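# Slide the drawer back into its wooden box and close it

## Task

Return the drawer into the wooden box and close it fully, without losing anything that was inside the drawer.

## Robot and tools

Robot: two arms, left_arm and right_arm, each ending in a two-finger gripper. Everything is given in the scene frame. Its origin sits at table-top height, halfway between the two arms' nominal bases. +z points up, +x points out over the table, and left_arm is on the +y side. Arm names do not correspond to image left or right. The real bases are offset from their nominal spots; only a BASES line gives their calibrated location. Reported hand positions and orientations may be a few centimetres off, more so at long reach.

Gripper axes: fingers point along the gripper's +z and open and close along its y. end_effector_position is the point between the finger pads, about 1 cm short of the fingertips. Orientation is a quaternion written w first (qw, qx, qy, qz).

Row format, used by every motion tool: 16 plain numbers covering both arms, even when only one arm moves. The order is left_arm x, y, z, qw, qx, qy, qz, opening, then right_arm in the same 8-number order. x, y, z are an absolute target position in metres in the scene frame. The quaternion is an absolute target orientation. Together they make a pose, not an offset. Opening runs from -1 (closed) to +1 (fully open, 0.094 m).

execute_actions(actions, cameras): actions is a list of actions. Each action is a table of up to 15 rows, and each row lasts one control step (1/30 s). If a table is shorter than 15 rows, its last row is held for the remaining steps. Along any of that gripper's current axes, a target must lie within 0.6 m of where the gripper is when the action starts. Otherwise that action is refused for both arms. If the first action is malformed or fails this check, the whole call is refused. An empty list only reports the robot's state and images.

move(target, speed, blend, opening_speed, blocking, cameras): drives each gripper in a straight line from its current Hand target to its pose in target. target is one 16-number row, or a list of up to 15 rows that share a 10 s budget. The 0.6 m check does not apply here.
- speed: m/s, from 0.002 to 4.3, default 0.25. Turning is capped at twice that value in rad/s. Give one value, or one per target.
- blend: metres of corner rounding at intermediate targets. Default 0 means stop at each one.
- opening_speed: how fast the commanded opening changes, per second on the -1..1 scale, minimum 0.2.
- blocking=false: the call returns after about 0.5 s while the move keeps running. A new move replaces it.
Paths take at least 0.5 s and are cut off at 10 s. They do not steer around obstacles or the other arm. A gripper lags behind its path and can overshoot, more so when moving fast or with the arm stretched out. Do not route a path close to an arm's own base, because that can flip its shoulder posture. An opening change on a later list entry is applied on arrival, after everything has come to rest.
The result includes a move: line:
- done: at rest within 10 mm and 2 degrees of the target.
- off_target, moving, held or fault: the move ended short of done.
- limits=paced: the pose sent to the arm was clipped.
- limits=held: checks held steps back.
An arm not named in the ending is done. Being done says nothing about whether the arm is in contact with anything.

wait(seconds 0-10, cameras): lets the simulation run with the last commands held. A running move continues during it.
stop(cameras): brakes the current move. It needs some distance to stop.
zoom_image(camera, region=[x0,y0,x1,y1]): magnifies part of the latest image from cam_high, cam_low, cam_left_wrist or cam_right_wrist. All images are 896x504. The region can be at most 504x504 px.
finished_scene(scene): ends the scene and cannot be undone. The drawer must stay shut and its contents in place without the robot holding anything.

Control details: each step, the commanded orientation is clipped to within 40 degrees of the measured one. One action may not reach its goal. After each action the arm is sent to the Hand target shown in the result, which may fall short, so send the rest in a later call. To keep an arm still, resend exactly its last reported pose and its desired opening every time. To hold an orientation, send the same quaternion in every row. To leave a gripper unchanged, resend its current command, because 0 is itself an opening command. Friction can leave an arm a centimetre or more off target even in free air. Time keeps running while you think.

Results contain:
- end_effector_position and end_effector_quat_wxyz for each arm.
- Hand target.
- Tool commands.
- Joint positions, with the gripper opening in metres last.
- Joint velocities, marked "within noise" when the arm is still.
- Joint torques: these include gravity and carry offsets. Torques 3 and 4 wrap at ±28 N m.
- grip_measured, on the same scale as opening. It can read up to about 2.7 mm wide when empty, and about 3 mm narrow when squeezing a hard part.
- Step readings, for execute_actions calls only.
- MOTOR HOT or OVER-TEMPERATURE FAULT lines when present.
Joint ranges in rad: waist ±2.880, shoulder 0 to 3.142, elbow 0 to 3.019, wrist pitch -1.693 to 1.571, wrist yaw ±1.571, wrist roll ±2.094.

Gripping: each pad squeezes with roughly 50-64 N. To release, command an opening well above grip_measured. Close slowly on anything fragile.

Avoid:
- Letting anything fall off the table, including the drawer or its contents.
- Slamming the drawer shut or pushing it very hard. Faster moves and targets set further past the contact point push harder.
- Releasing parts while they are still moving.
- Letting the arms press on each other or a gripper close on the other arm's fingers. This can fail the scene.
- Long stretched-out holds or pushing toward unreachable poses. These heat the motors; at 100 °C the arm drops for 30-60 s.
Loose objects may occasionally be nudged by outside pushes.

Each tool is called after "Request:" as name(argument=value, ...), one argument or row to a line, values as JSON.

## Session

Request:
execute_actions(
  actions=[],
)

Scene clock: 0.00 s.
left_arm: end_effector_position=(+0.8388, +0.3714, +0.2910) grip_measured=+1.000 end_effector_quat_wxyz=(+0.593, -0.237, +0.747, -0.185) | right_arm: end_effector_position=(+0.8187, -0.0974, +0.2365) grip_measured=+1.000 end_effector_quat_wxyz=(+0.558, +0.186, +0.782, -0.204)
Joint positions: left_arm=[0.243 2.046 1.812 -0.001 0.203 -0.561 0.094] | right_arm=[0.451 2.177 1.976 -0.36 0.988 0.366 0.094]
Joint velocities: within noise
Joint torques (N m): no reading
Motor temperatures (°C): left_arm=[27 31 27 26 29 26 27] | right_arm=[34 31 34 32 26 24 29]
Heat: left arm: hottest shoulder 31 °C; right arm: hottest waist 34 °C.
Hand target: left_arm +0.8431, +0.3723, +0.3074; +0.605, -0.232, +0.739, -0.186 | right_arm +0.8228, -0.0953, +0.2489; +0.567, +0.192, +0.777, -0.197
Tool commands: left_gripper/opening=+1.0 right_gripper/opening=+1.0

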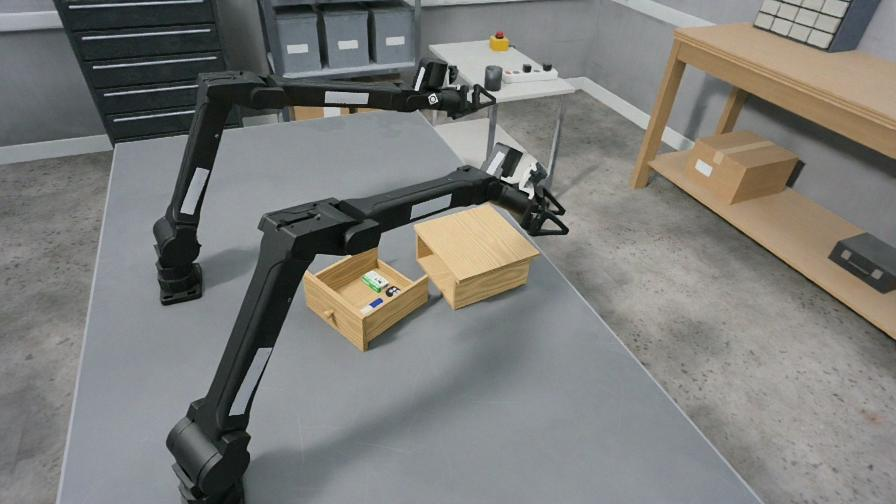

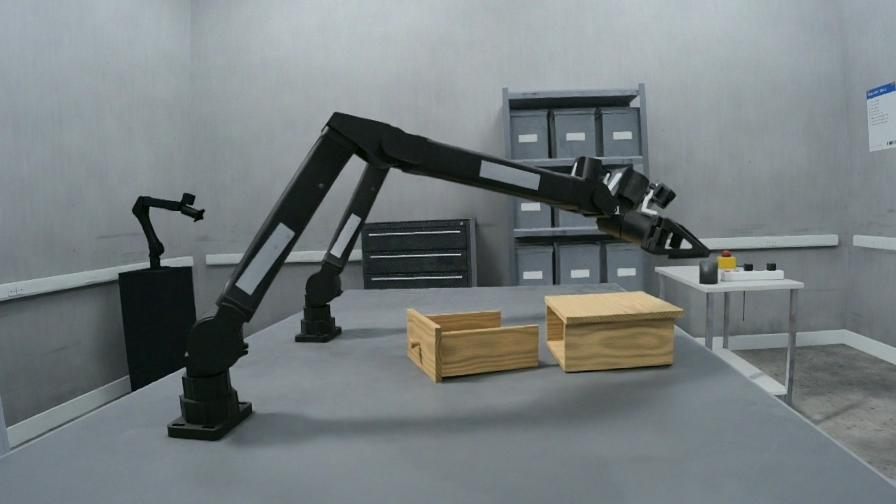

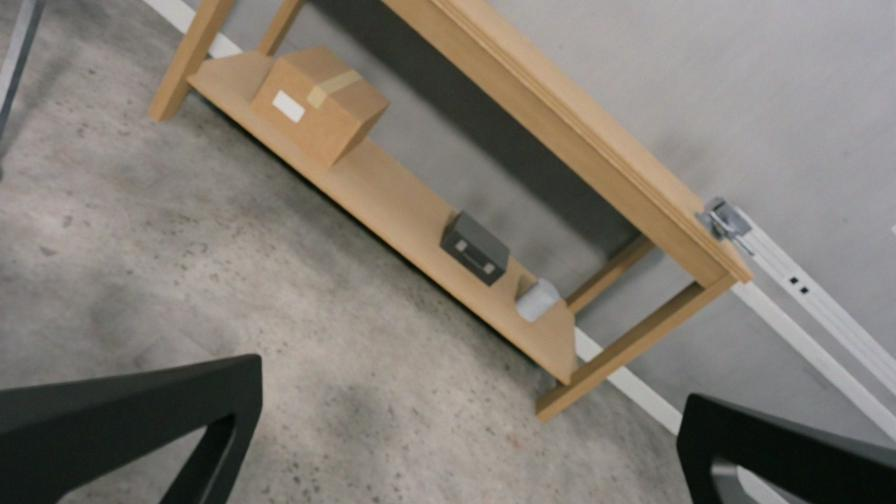

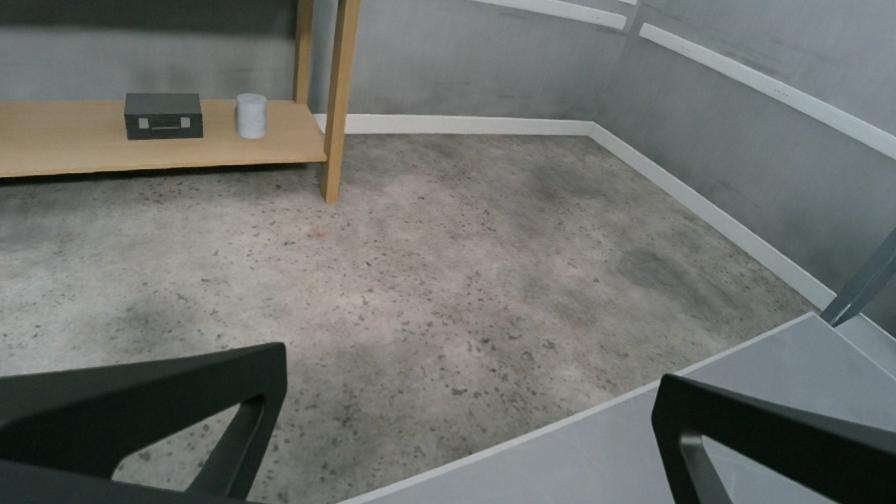

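Request:
zoom_image(
  camera="cam_high",
  region=[290, 190, 550, 360],
)

Request:
zoom_image(
  camera="cam_low",
  region=[390, 270, 690, 400],
)

Scaled by 1.938 from the camera's 896x504 image, which has a finer 1280x720 frame.

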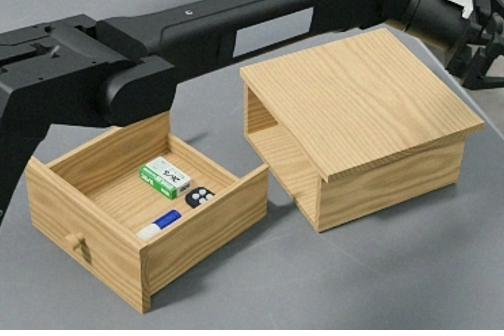

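Scaled by 1.680 from the camera's 896x504 image, which has a finer 1280x720 frame.

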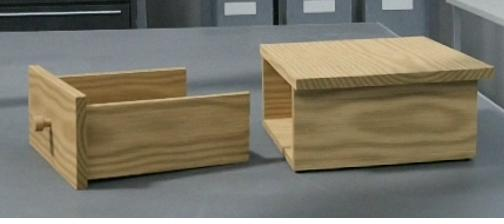

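Request:
move(
  target=[0.36,0.135,0.19,0.3395,-0.1145,0.9327,0.0417,-0.2,0.43,-0.035,0.19,0.3395,-0.1145,0.9327,0.0417,-0.2],
  speed=0.35,
)

Scene clock: 5.93 s.
left_arm: end_effector_position=(+0.3647, +0.1382, +0.1896) grip_measured=-0.199 end_effector_quat_wxyz=(+0.340, -0.115, +0.932, +0.044) | right_arm: end_effector_position=(+0.4390, -0.0377, +0.1872) grip_measured=-0.198 end_effector_quat_wxyz=(+0.341, -0.111, +0.933, +0.036)
Joint positions: left_arm=[-0.363 1.028 0.744 -0.695 -0.398 -0.516 0.038] | right_arm=[0.728 1.359 0.993 -0.576 0.332 0.408 0.038]
Joint velocities: within noise
Joint torques (N m): left_arm=[0.26 -6.01 10.43 1.05 -0.34 -0.15] | right_arm=[0.32 -14.39 9.72 1.02 0.01 0.12]
Motor temperatures (°C): left_arm=[27 32 28 26 29 26 27] | right_arm=[34 32 34 32 26 25 29]
Heat: left arm: hottest shoulder 32 °C; right arm: hottest waist 34 °C.
Hand target: left_arm +0.3602, +0.1351, +0.1901; +0.340, -0.115, +0.933, +0.042 | right_arm +0.4302, -0.0350, +0.1898; +0.339, -0.115, +0.933, +0.042
Off the commanded pose: left_arm 0.006 m, 0 deg | right_arm 0.010 m, 1 deg.
move: done

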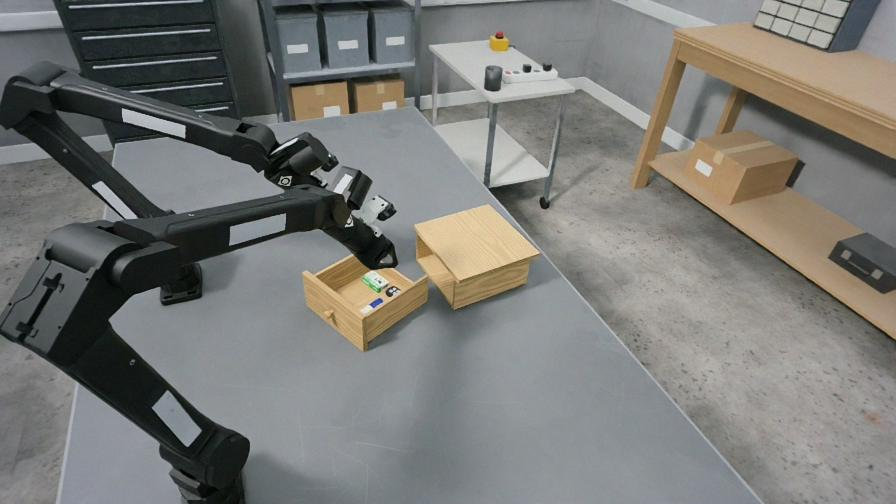

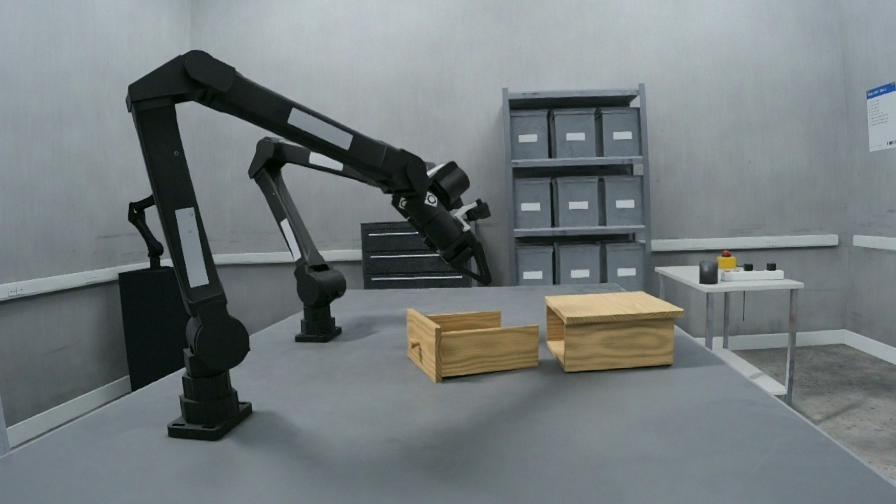

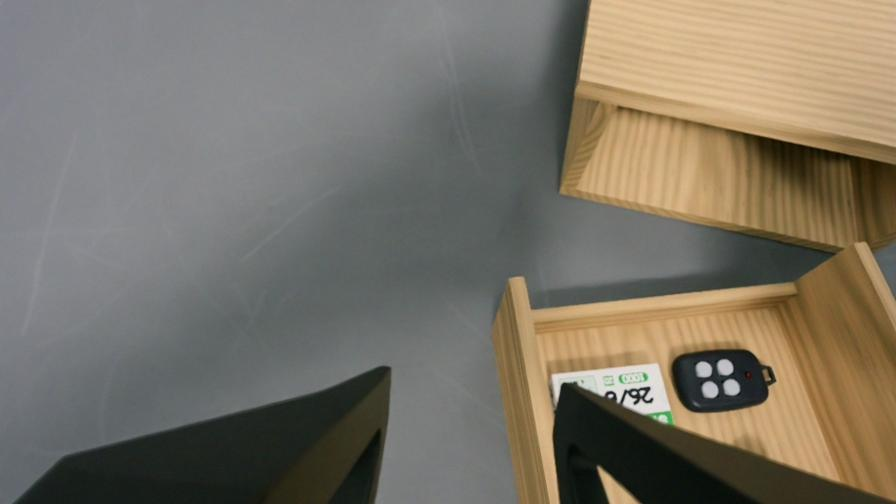

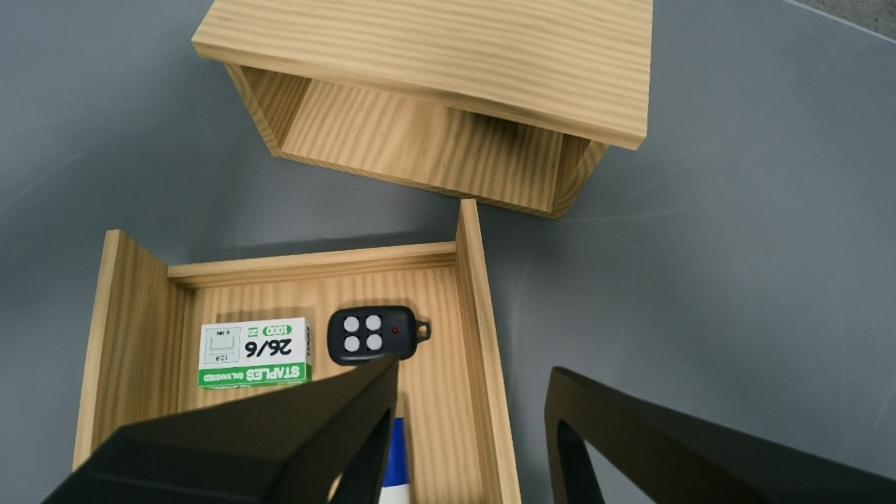

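Request:
move(
  target=[0.340,0.107,0.135,0.3371,-0.1591,0.9261,0.0579,-0.2,0.431,-0.050,0.135,0.3371,-0.1591,0.9261,0.0579,-0.2],
  speed=0.12,
  cameras=["cam_left_wrist","cam_right_wrist"],
)

Scene clock: 9.10 s.
left_arm: end_effector_position=(+0.3404, +0.1118, +0.1400) grip_measured=-0.199 end_effector_quat_wxyz=(+0.337, -0.160, +0.926, +0.060) | right_arm: end_effector_position=(+0.4262, -0.0446, +0.1412) grip_measured=-0.198 end_effector_quat_wxyz=(+0.337, -0.161, +0.925, +0.061)
Joint positions: left_arm=[-0.508 1.095 0.659 -0.646 -0.521 -0.747 0.038] | right_arm=[0.705 1.358 0.856 -0.405 0.242 0.302 0.038]
Joint velocities: within noise
Joint torques (N m): left_arm=[0.85 -4.19 9.68 1.77 -0.42 -0.11] | right_arm=[-1.85 -11.34 9.22 2.06 -0.05 -0.05]
Motor temperatures (°C): left_arm=[27 32 29 26 29 26 27] | right_arm=[34 32 34 32 26 25 29]
Heat: left arm: hottest shoulder 32 °C; right arm: hottest waist 34 °C.
Hand target: left_arm +0.3399, +0.1072, +0.1350; +0.337, -0.159, +0.926, +0.058 | right_arm +0.4308, -0.0500, +0.1351; +0.337, -0.159, +0.926, +0.058
Off the commanded pose: left_arm 0.007 m, 0 deg | right_arm 0.010 m, 0 deg.
move: done
Images, in order (width x height): cam_left_wrist 896x504, cam_right_wrist 896x504.

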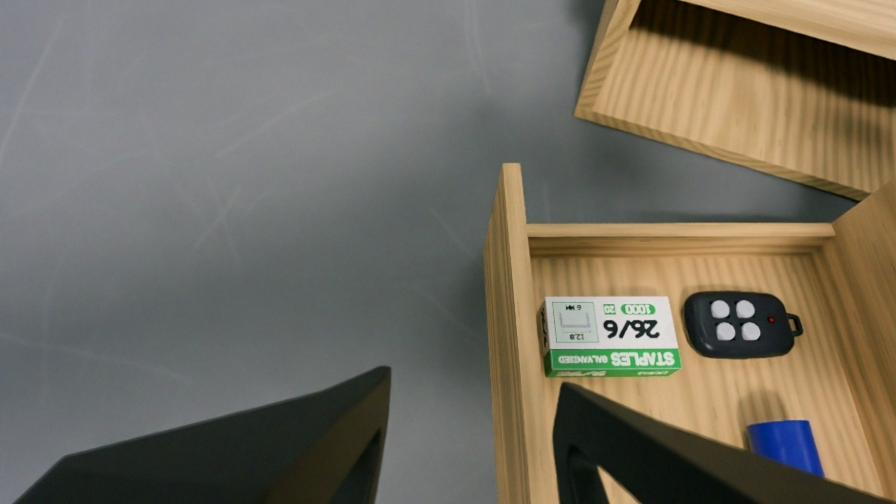

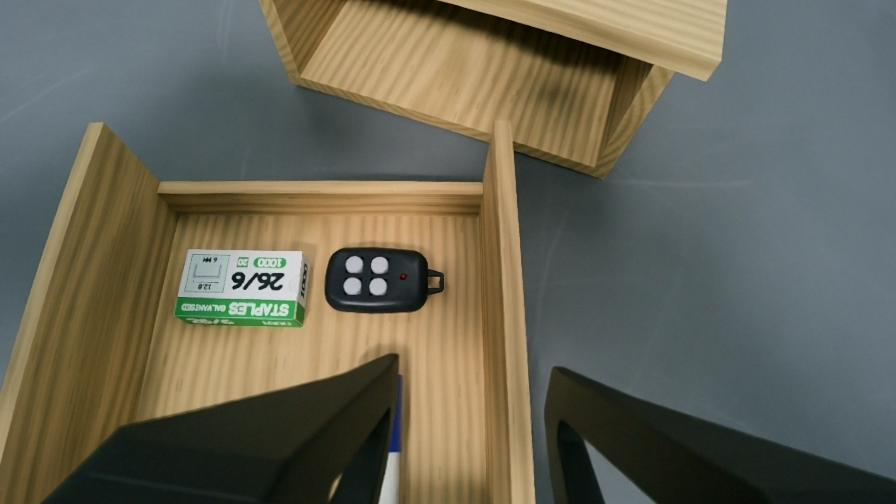

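Request:
zoom_image(
  camera="cam_left_wrist",
  region=[360, 140, 600, 504],
)

Request:
zoom_image(
  camera="cam_right_wrist",
  region=[360, 100, 600, 504],
)

Scaled by 1.385 from the camera's 896x504 image, which has a finer 1280x720 frame.

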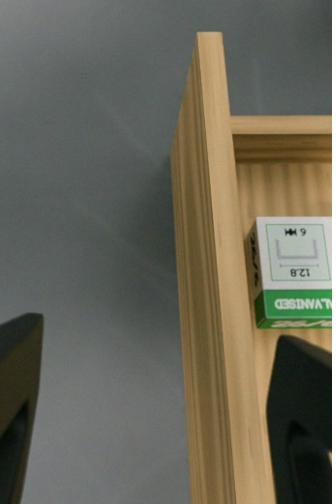

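Scaled by 1.248 from the camera's 896x504 image, which has a finer 1280x720 frame.

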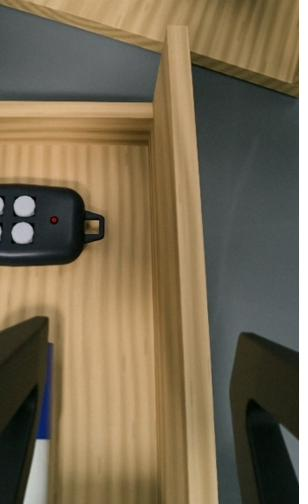

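Request:
move(
  target=[0.343,0.085,0.108,0.3371,-0.1591,0.9261,0.0579,-0.2,0.443,-0.062,0.108,0.3371,-0.1591,0.9261,0.0579,-0.2],
  speed=0.1,
  cameras=["cam_left_wrist","cam_right_wrist"],
)

Scene clock: 11.37 s.
left_arm: end_effector_position=(+0.3445, +0.0892, +0.1138) grip_measured=-0.199 end_effector_quat_wxyz=(+0.338, -0.160, +0.926, +0.059) | right_arm: end_effector_position=(+0.4381, -0.0567, +0.1170) grip_measured=-0.198 end_effector_quat_wxyz=(+0.340, -0.161, +0.925, +0.062)
Joint positions: left_arm=[-0.565 1.19 0.652 -0.572 -0.547 -0.805 0.038] | right_arm=[0.662 1.398 0.817 -0.312 0.215 0.268 0.038]
Joint velocities: within noise
Joint torques (N m): left_arm=[0.67 -5.42 9.16 1.69 -0.45 -0.12] | right_arm=[-1.9 -10.93 9.05 2.04 -0.06 -0.07]
Motor temperatures (°C): left_arm=[27 32 29 26 29 26 27] | right_arm=[34 32 35 32 26 25 29]
Heat: left arm: hottest shoulder 32 °C; right arm: hottest elbow 35 °C.
Hand target: left_arm +0.3429, +0.0851, +0.1082; +0.337, -0.159, +0.926, +0.058 | right_arm +0.4428, -0.0621, +0.1082; +0.337, -0.159, +0.926, +0.058
Off the commanded pose: left_arm 0.007 m, 0 deg | right_arm 0.011 m, 1 deg.
move: off_target (right_arm)
Images, in order (width x height): cam_left_wrist 896x504, cam_right_wrist 896x504.

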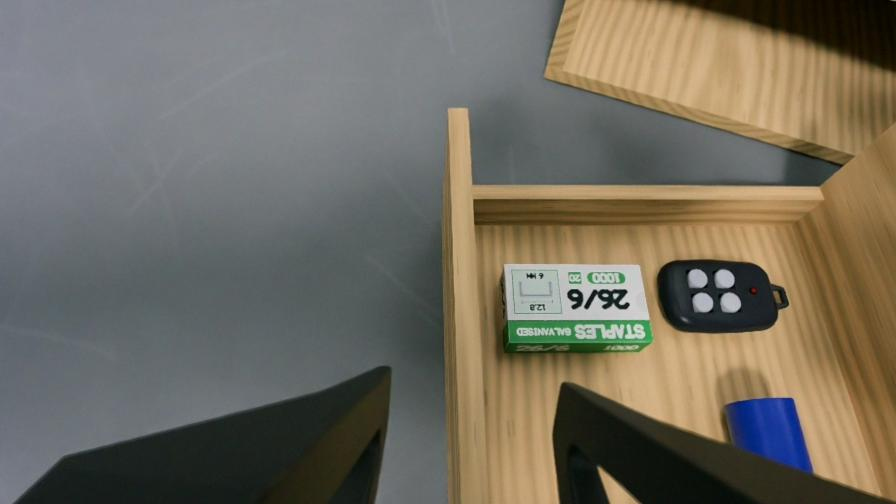

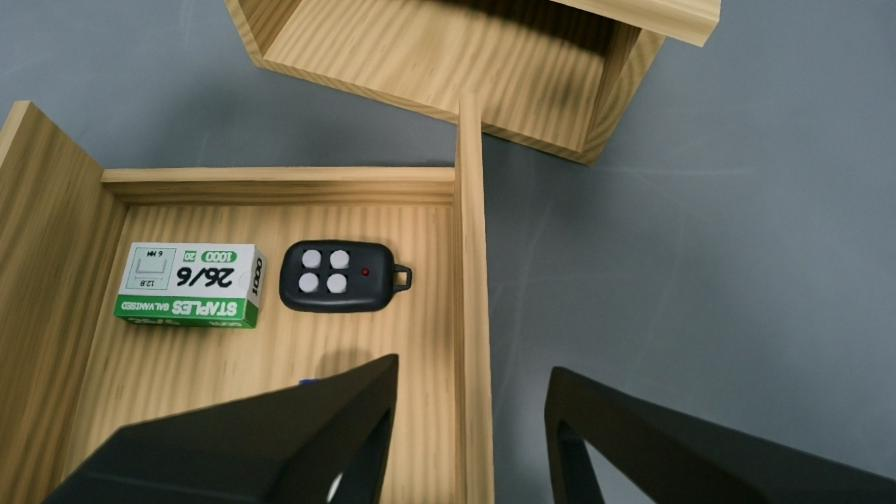

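Request:
move(
  target=[0.344,0.0895,0.062,0.3371,-0.1591,0.9261,0.0579,-0.2,0.439,-0.0585,0.062,0.3371,-0.1591,0.9261,0.0579,-0.2],
  speed=0.08,
)

Scene clock: 12.87 s.
left_arm: end_effector_position=(+0.3450, +0.0888, +0.0687) grip_measured=-0.199 end_effector_quat_wxyz=(+0.340, -0.161, +0.925, +0.056) | right_arm: end_effector_position=(+0.4382, -0.0568, +0.0709) grip_measured=-0.198 end_effector_quat_wxyz=(+0.339, -0.161, +0.925, +0.061)
Joint positions: left_arm=[-0.565 1.284 0.58 -0.396 -0.546 -0.806 0.038] | right_arm=[0.662 1.487 0.76 -0.168 0.216 0.267 0.038]
Joint velocities: within noise
Joint torques (N m): left_arm=[1.79 -5.66 8.1 1.63 -0.25 0] | right_arm=[-0.91 -11.4 8.14 2.04 0.21 0.05]
Motor temperatures (°C): left_arm=[27 32 29 27 29 26 27] | right_arm=[34 32 35 32 26 25 29]
Heat: left arm: hottest shoulder 32 °C; right arm: hottest elbow 35 °C.
Hand target: left_arm +0.3438, +0.0896, +0.0621; +0.337, -0.159, +0.926, +0.058 | right_arm +0.4388, -0.0587, +0.0622; +0.337, -0.159, +0.926, +0.058
Off the commanded pose: left_arm 0.007 m, 1 deg | right_arm 0.009 m, 1 deg.
move: done

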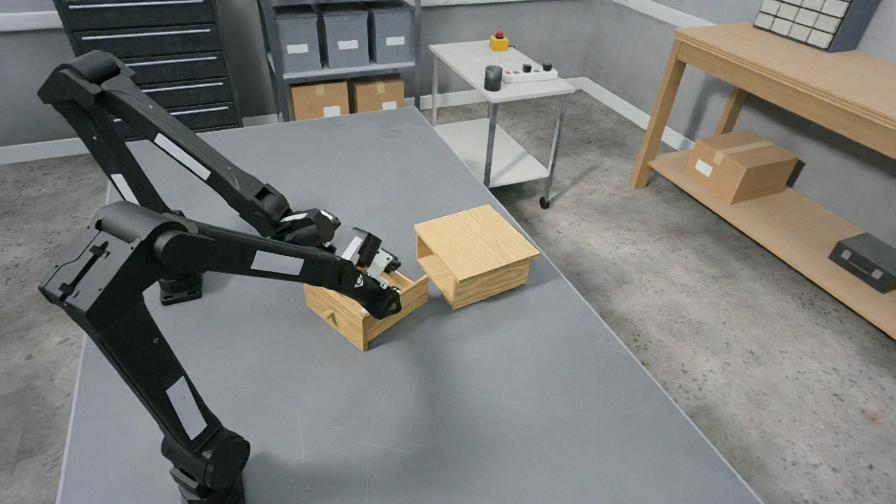

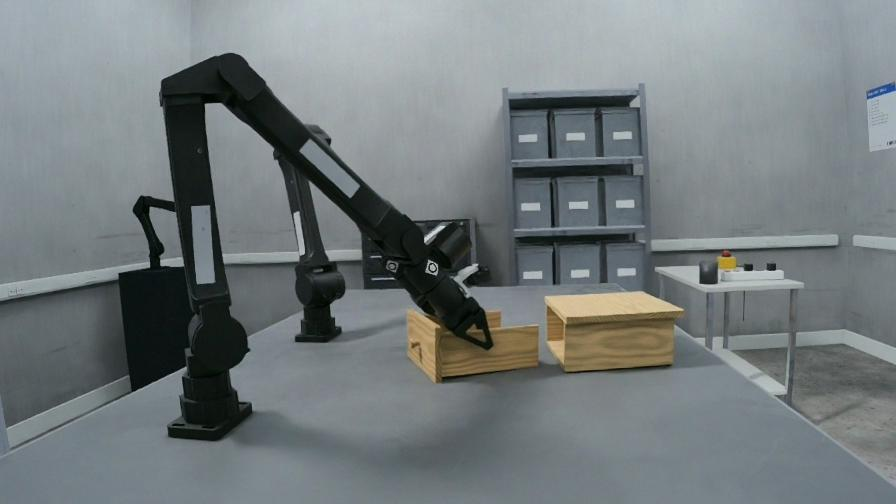

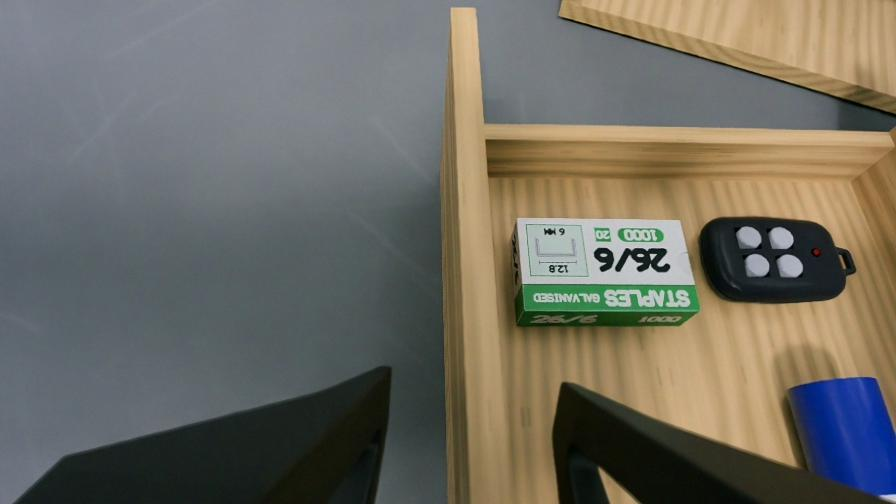

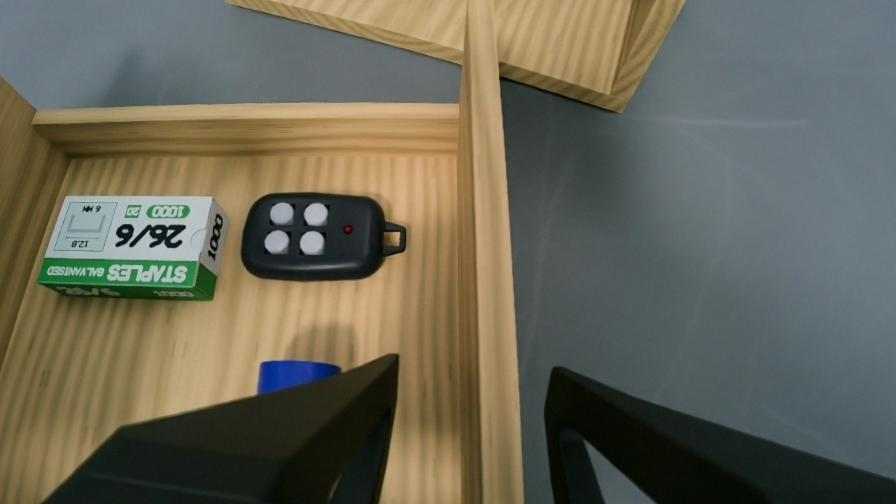

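Request:
move(
  target=[0.344,0.0895,0.062,0.3371,-0.1591,0.9261,0.0579,-0.2,0.4415,-0.067,0.058,0.3371,-0.1591,0.9261,0.0579,-0.2],
  speed=0.05,
  cameras=["cam_right_wrist"],
)

Scene clock: 13.93 s.
left_arm: end_effector_position=(+0.3450, +0.0888, +0.0687) grip_measured=-0.199 end_effector_quat_wxyz=(+0.340, -0.161, +0.925, +0.056) | right_arm: end_effector_position=(+0.4379, -0.0598, +0.0682) grip_measured=-0.198 end_effector_quat_wxyz=(+0.341, -0.161, +0.924, +0.063)
Joint positions: left_arm=[-0.565 1.284 0.58 -0.396 -0.546 -0.806 0.038] | right_arm=[0.656 1.487 0.748 -0.15 0.211 0.262 0.038]
Joint velocities: within noise
Joint torques (N m): left_arm=[1.67 -5.54 8.12 1.72 -0.23 0] | right_arm=[-1.96 -11.28 7.9 2.09 -0.06 -0.08]
Motor temperatures (°C): left_arm=[27 32 29 27 29 26 27] | right_arm=[34 32 35 32 26 25 29]
Heat: left arm: hottest shoulder 32 °C; right arm: hottest elbow 35 °C.
Hand target: left_arm +0.3438, +0.0896, +0.0621; +0.337, -0.159, +0.926, +0.058 | right_arm +0.4412, -0.0672, +0.0583; +0.337, -0.159, +0.926, +0.058
Off the commanded pose: left_arm 0.007 m, 1 deg | right_arm 0.013 m, 1 deg.
move: off_target (right_arm)
Images, in order (width x height): cam_right_wrist 896x504.

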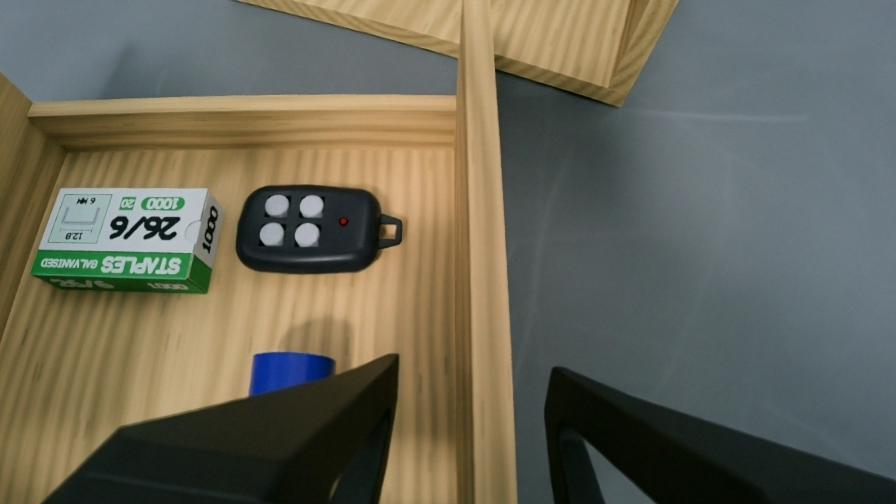

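Request:
move(
  target=[0.344,0.0895,0.062,0.3371,-0.1591,0.9261,0.0579,-0.95,0.4415,-0.067,0.058,0.3371,-0.1591,0.9261,0.0579,-0.95],
  speed=0.05,
  opening_speed=0.4,
)

Request:
zoom_image(
  camera="cam_high",
  region=[290, 190, 550, 360],
)

Scene clock: 16.30 s.
left_arm: end_effector_position=(+0.3455, +0.0887, +0.0688) grip_measured=-0.856 end_effector_quat_wxyz=(+0.342, -0.165, +0.923, +0.054) | right_arm: end_effector_position=(+0.4377, -0.0603, +0.0677) grip_measured=-0.870 end_effector_quat_wxyz=(+0.341, -0.163, +0.924, +0.062)
Joint positions: left_arm=[-0.565 1.285 0.58 -0.393 -0.548 -0.814 0.007] | right_arm=[0.655 1.487 0.746 -0.15 0.21 0.256 0.006]
Joint velocities: within noise
Joint torques (N m): left_arm=[1.67 -5.6 8.1 1.63 -0.18 0.05] | right_arm=[-1.9 -11.22 7.98 2.09 -0.05 -0.01]
Motor temperatures (°C): left_arm=[27 32 29 27 29 26 27] | right_arm=[34 32 35 32 26 25 29]
Heat: left arm: hottest shoulder 32 °C; right arm: hottest elbow 35 °C.
Hand target: left_arm +0.3438, +0.0896, +0.0621; +0.337, -0.159, +0.926, +0.058 | right_arm +0.4411, -0.0671, +0.0582; +0.337, -0.159, +0.926, +0.058
Off the commanded pose: left_arm 0.007 m, 1 deg | right_arm 0.012 m, 1 deg.
move: off_target (right_arm)

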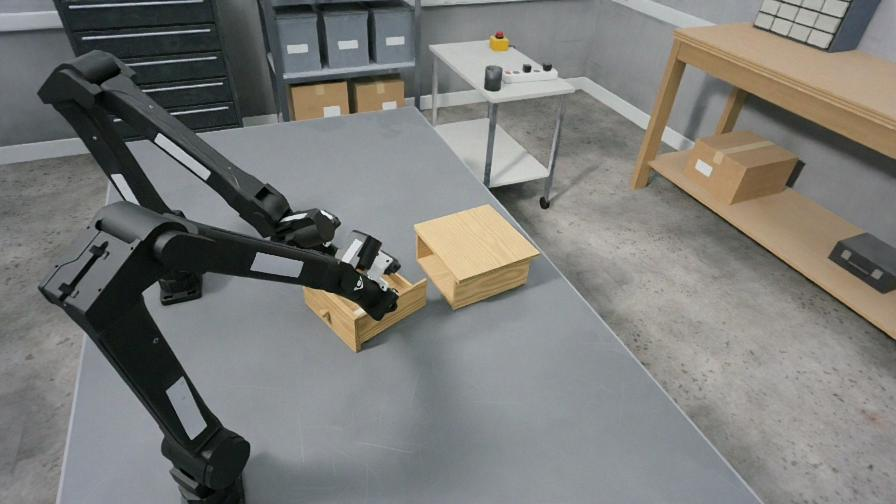

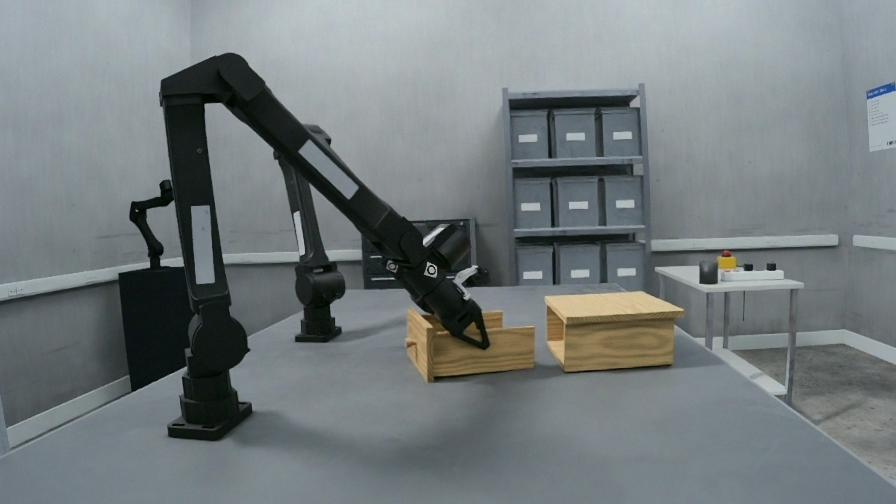

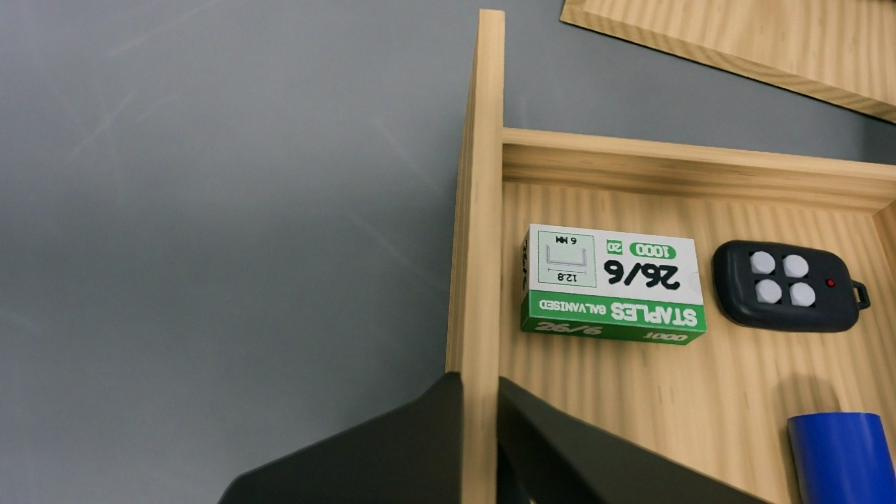

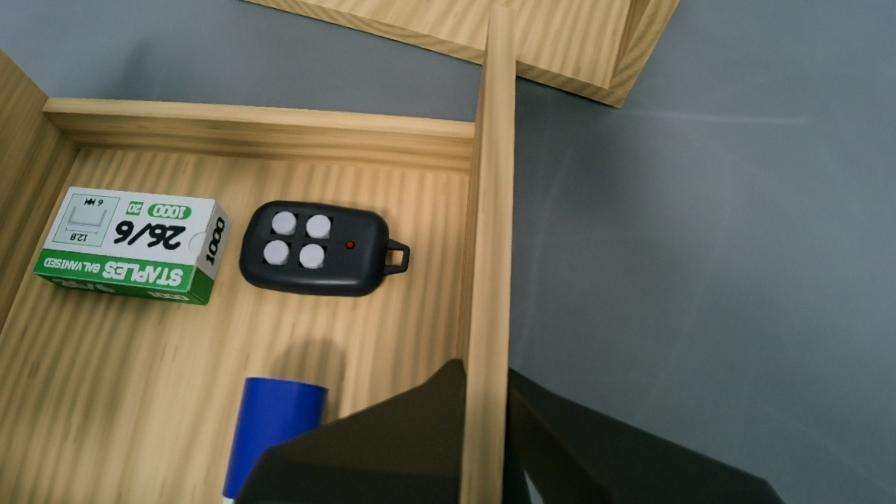

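Scaled by 1.938 from the camera's 896x504 image, which has a finer 1280x720 frame.

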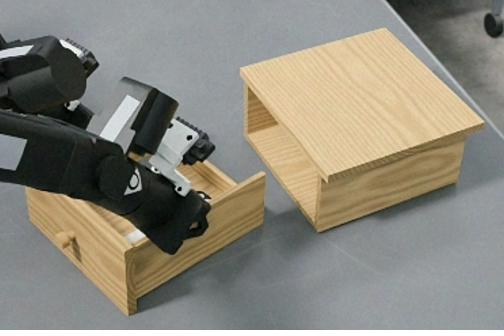

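Request:
move(
  target=[
    [0.3455,0.0895,0.082,0.3409,-0.1613,0.9242,0.0595,-0.95,0.439,-0.063,0.082,0.3409,-0.1613,0.9242,0.0595,-0.95],
    [0.3535,0.0918,0.086,0.3479,-0.1077,0.9305,0.0403,-0.95,0.4297,-0.064,0.086,0.3479,-0.1077,0.9305,0.0403,-0.95],
    [0.3616,0.0936,0.086,0.3537,-0.0538,0.9335,0.0204,-0.95,0.4216,-0.0655,0.086,0.3537,-0.0538,0.9335,0.0204,-0.95],
    [0.370,0.0948,0.086,0.3584,0,0.9336,0,-0.95,0.4132,-0.0663,0.086,0.3584,0,0.9336,0,-0.95],
  ],
  speed=0.06,
)

Request:
zoom_image(
  camera="cam_low",
  region=[390, 270, 690, 400],
)

Request:
zoom_image(
  camera="cam_high",
  region=[290, 190, 550, 360],
)

Scene clock: 21.80 s.
left_arm: end_effector_position=(+0.3662, +0.0923, +0.0722) grip_measured=-0.858 end_effector_quat_wxyz=(+0.340, -0.012, +0.940, +0.002) | right_arm: end_effector_position=(+0.4016, -0.0709, +0.0692) grip_measured=-0.871 end_effector_quat_wxyz=(+0.342, -0.007, +0.940, +0.002)
Joint positions: left_arm=[-0.428 1.242 0.539 -0.231 -0.297 -0.384 0.007] | right_arm=[0.781 1.459 0.746 -0.327 0.476 0.662 0.006]
Joint velocities: within noise
Joint torques (N m): left_arm=[2.78 -8.76 8.76 2 -0.14 0.33] | right_arm=[-0.79 -12.92 11.56 0.75 1.19 -0.01]
Motor temperatures (°C): left_arm=[27 32 29 27 29 26 28] | right_arm=[34 32 35 32 26 25 29]
Heat: left arm: hottest shoulder 32 °C; right arm: hottest elbow 35 °C.
Hand target: left_arm +0.3700, +0.0948, +0.0857; +0.358, -0.001, +0.934, +0.001 | right_arm +0.4127, -0.0666, +0.0859; +0.358, +0.000, +0.934, +0.000
Off the commanded pose: left_arm 0.014 m, 3 deg | right_arm 0.021 m, 2 deg.
move: off_target (left_arm, right_arm)

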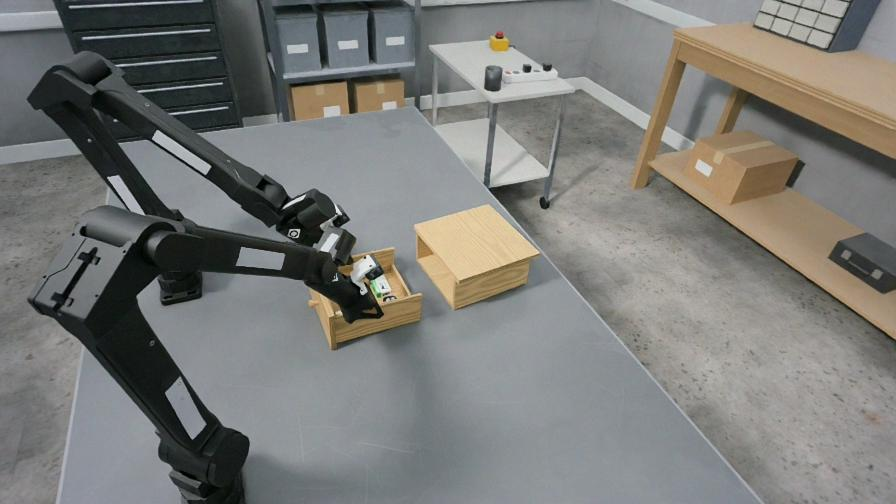

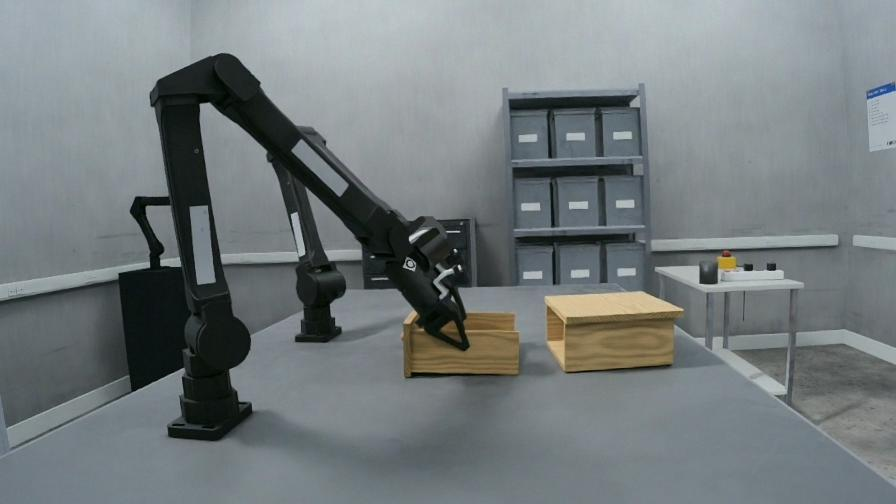

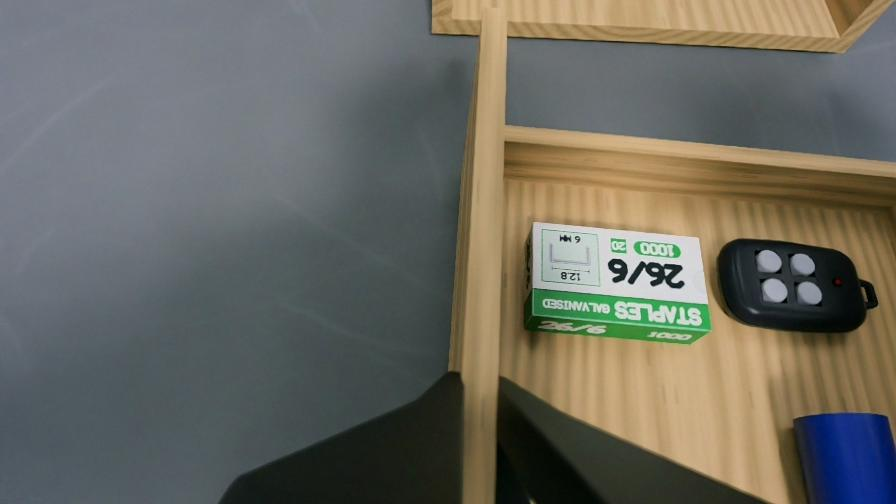

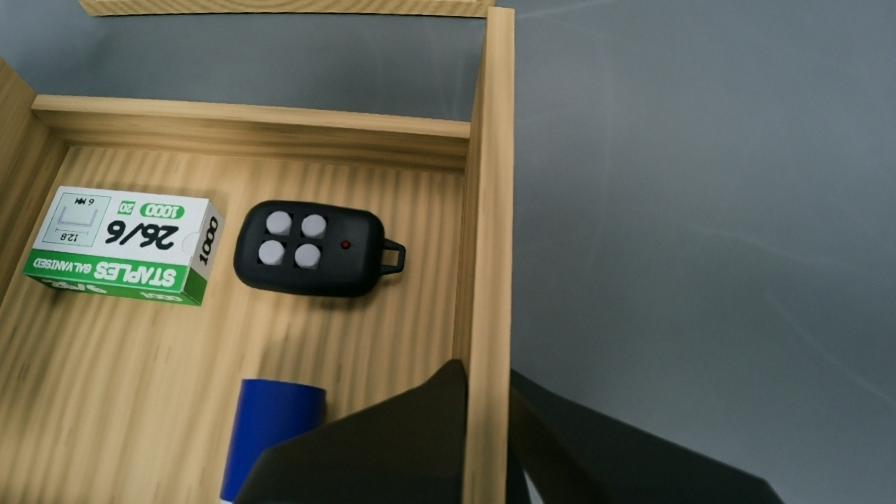

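Scaled by 1.680 from the camera's 896x504 image, which has a finer 1280x720 frame.

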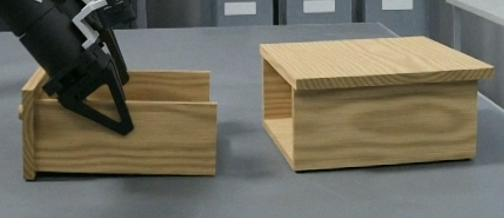

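Scaled by 1.938 from the camera's 896x504 image, which has a finer 1280x720 frame.

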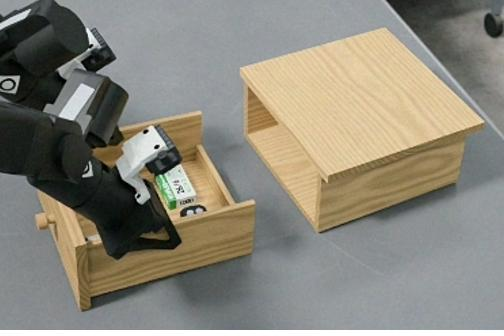

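Request:
move(
  target=[
    [0.385,0.0925,0.095,0.3827,0,0.9239,0,-0.95,0.436,-0.068,0.095,0.3827,0,0.9239,0,-0.95],
    [0.407,0.0925,0.097,0.3827,0,0.9239,0,-0.95,0.461,-0.068,0.097,0.3827,0,0.9239,0,-0.95],
  ],
  speed=0.06,
)

Request:
zoom_image(
  camera="cam_low",
  region=[390, 270, 690, 400],
)

Request:
zoom_image(
  camera="cam_high",
  region=[290, 190, 550, 360],
)

Scene clock: 24.43 s.
left_arm: end_effector_position=(+0.3855, +0.0972, +0.0769) grip_measured=-0.858 end_effector_quat_wxyz=(+0.362, -0.019, +0.932, -0.002) | right_arm: end_effector_position=(+0.4254, -0.0668, +0.0792) grip_measured=-0.871 end_effector_quat_wxyz=(+0.360, -0.020, +0.933, +0.002)
Joint positions: left_arm=[-0.394 1.27 0.552 -0.162 -0.291 -0.36 0.007] | right_arm=[0.751 1.48 0.782 -0.289 0.475 0.589 0.006]
Joint velocities: within noise
Joint torques (N m): left_arm=[2.43 -6.48 13.18 1.83 -0.14 0.46] | right_arm=[-3.96 -11.28 14.04 1.92 0.84 -0.2]
Motor temperatures (°C): left_arm=[27 32 30 27 29 26 28] | right_arm=[34 32 35 32 27 25 30]
Heat: left arm: hottest shoulder 32 °C; right arm: hottest elbow 35 °C.
Hand target: left_arm +0.4056, +0.0931, +0.0976; +0.383, -0.001, +0.924, +0.001 | right_arm +0.4586, -0.0698, +0.0980; +0.383, +0.000, +0.924, -0.001
Off the commanded pose: left_arm 0.030 m, 3 deg | right_arm 0.040 m, 4 deg.
move: off_target (left_arm, right_arm)

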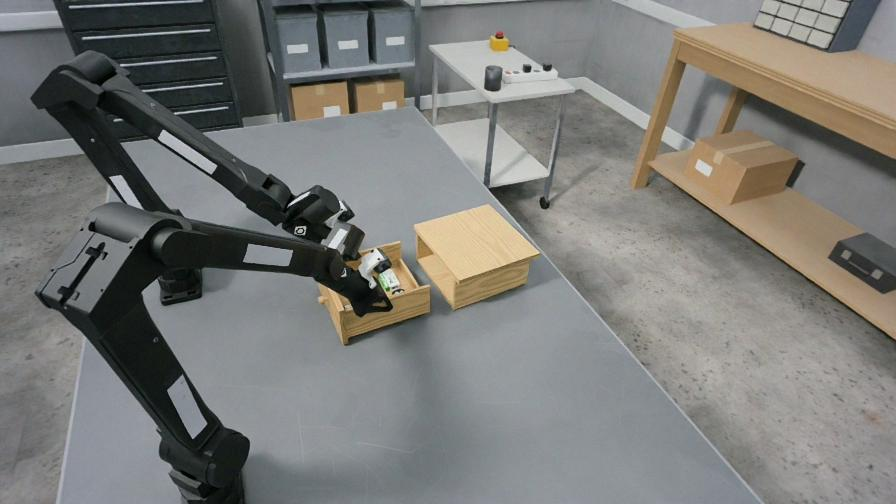

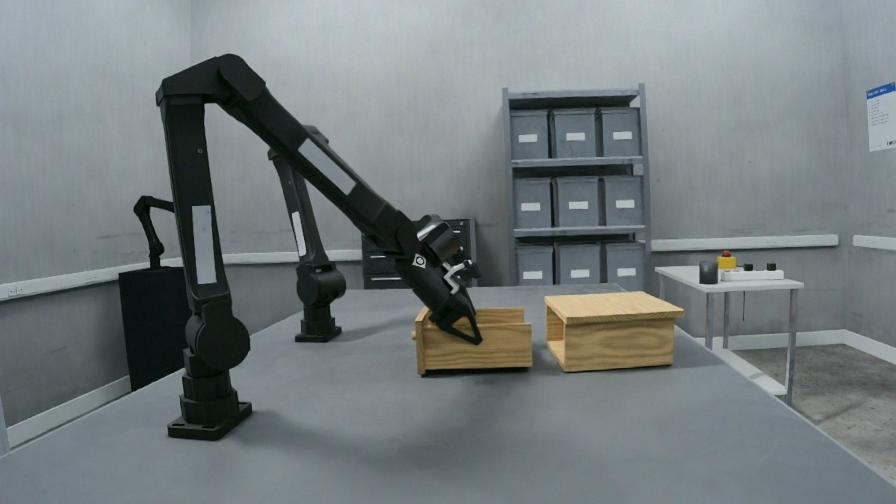

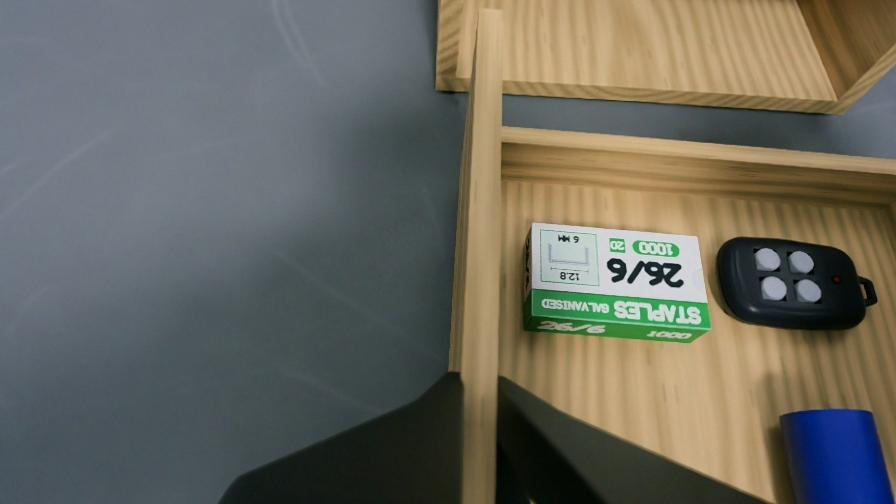

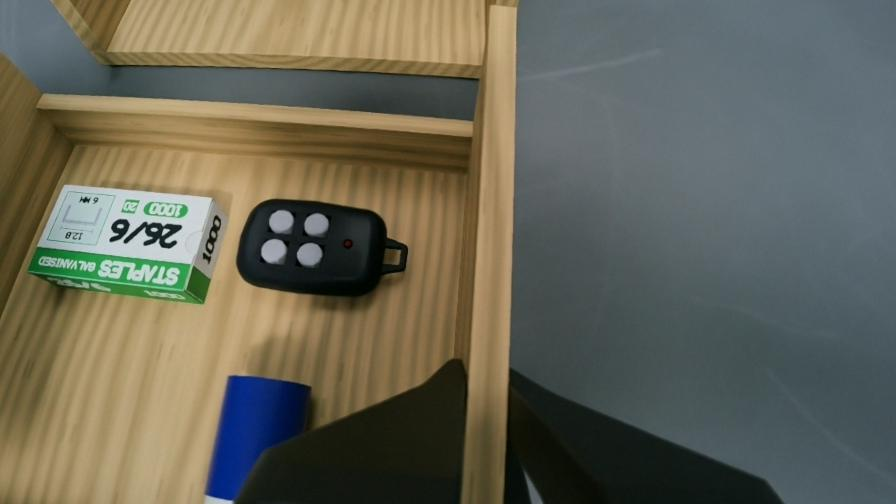

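Scaled by 1.680 from the camera's 896x504 image, which has a finer 1280x720 frame.

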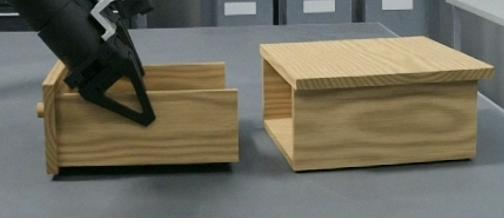

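Scaled by 1.938 from the camera's 896x504 image, which has a finer 1280x720 frame.

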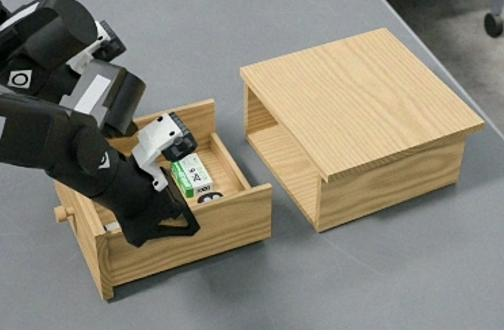

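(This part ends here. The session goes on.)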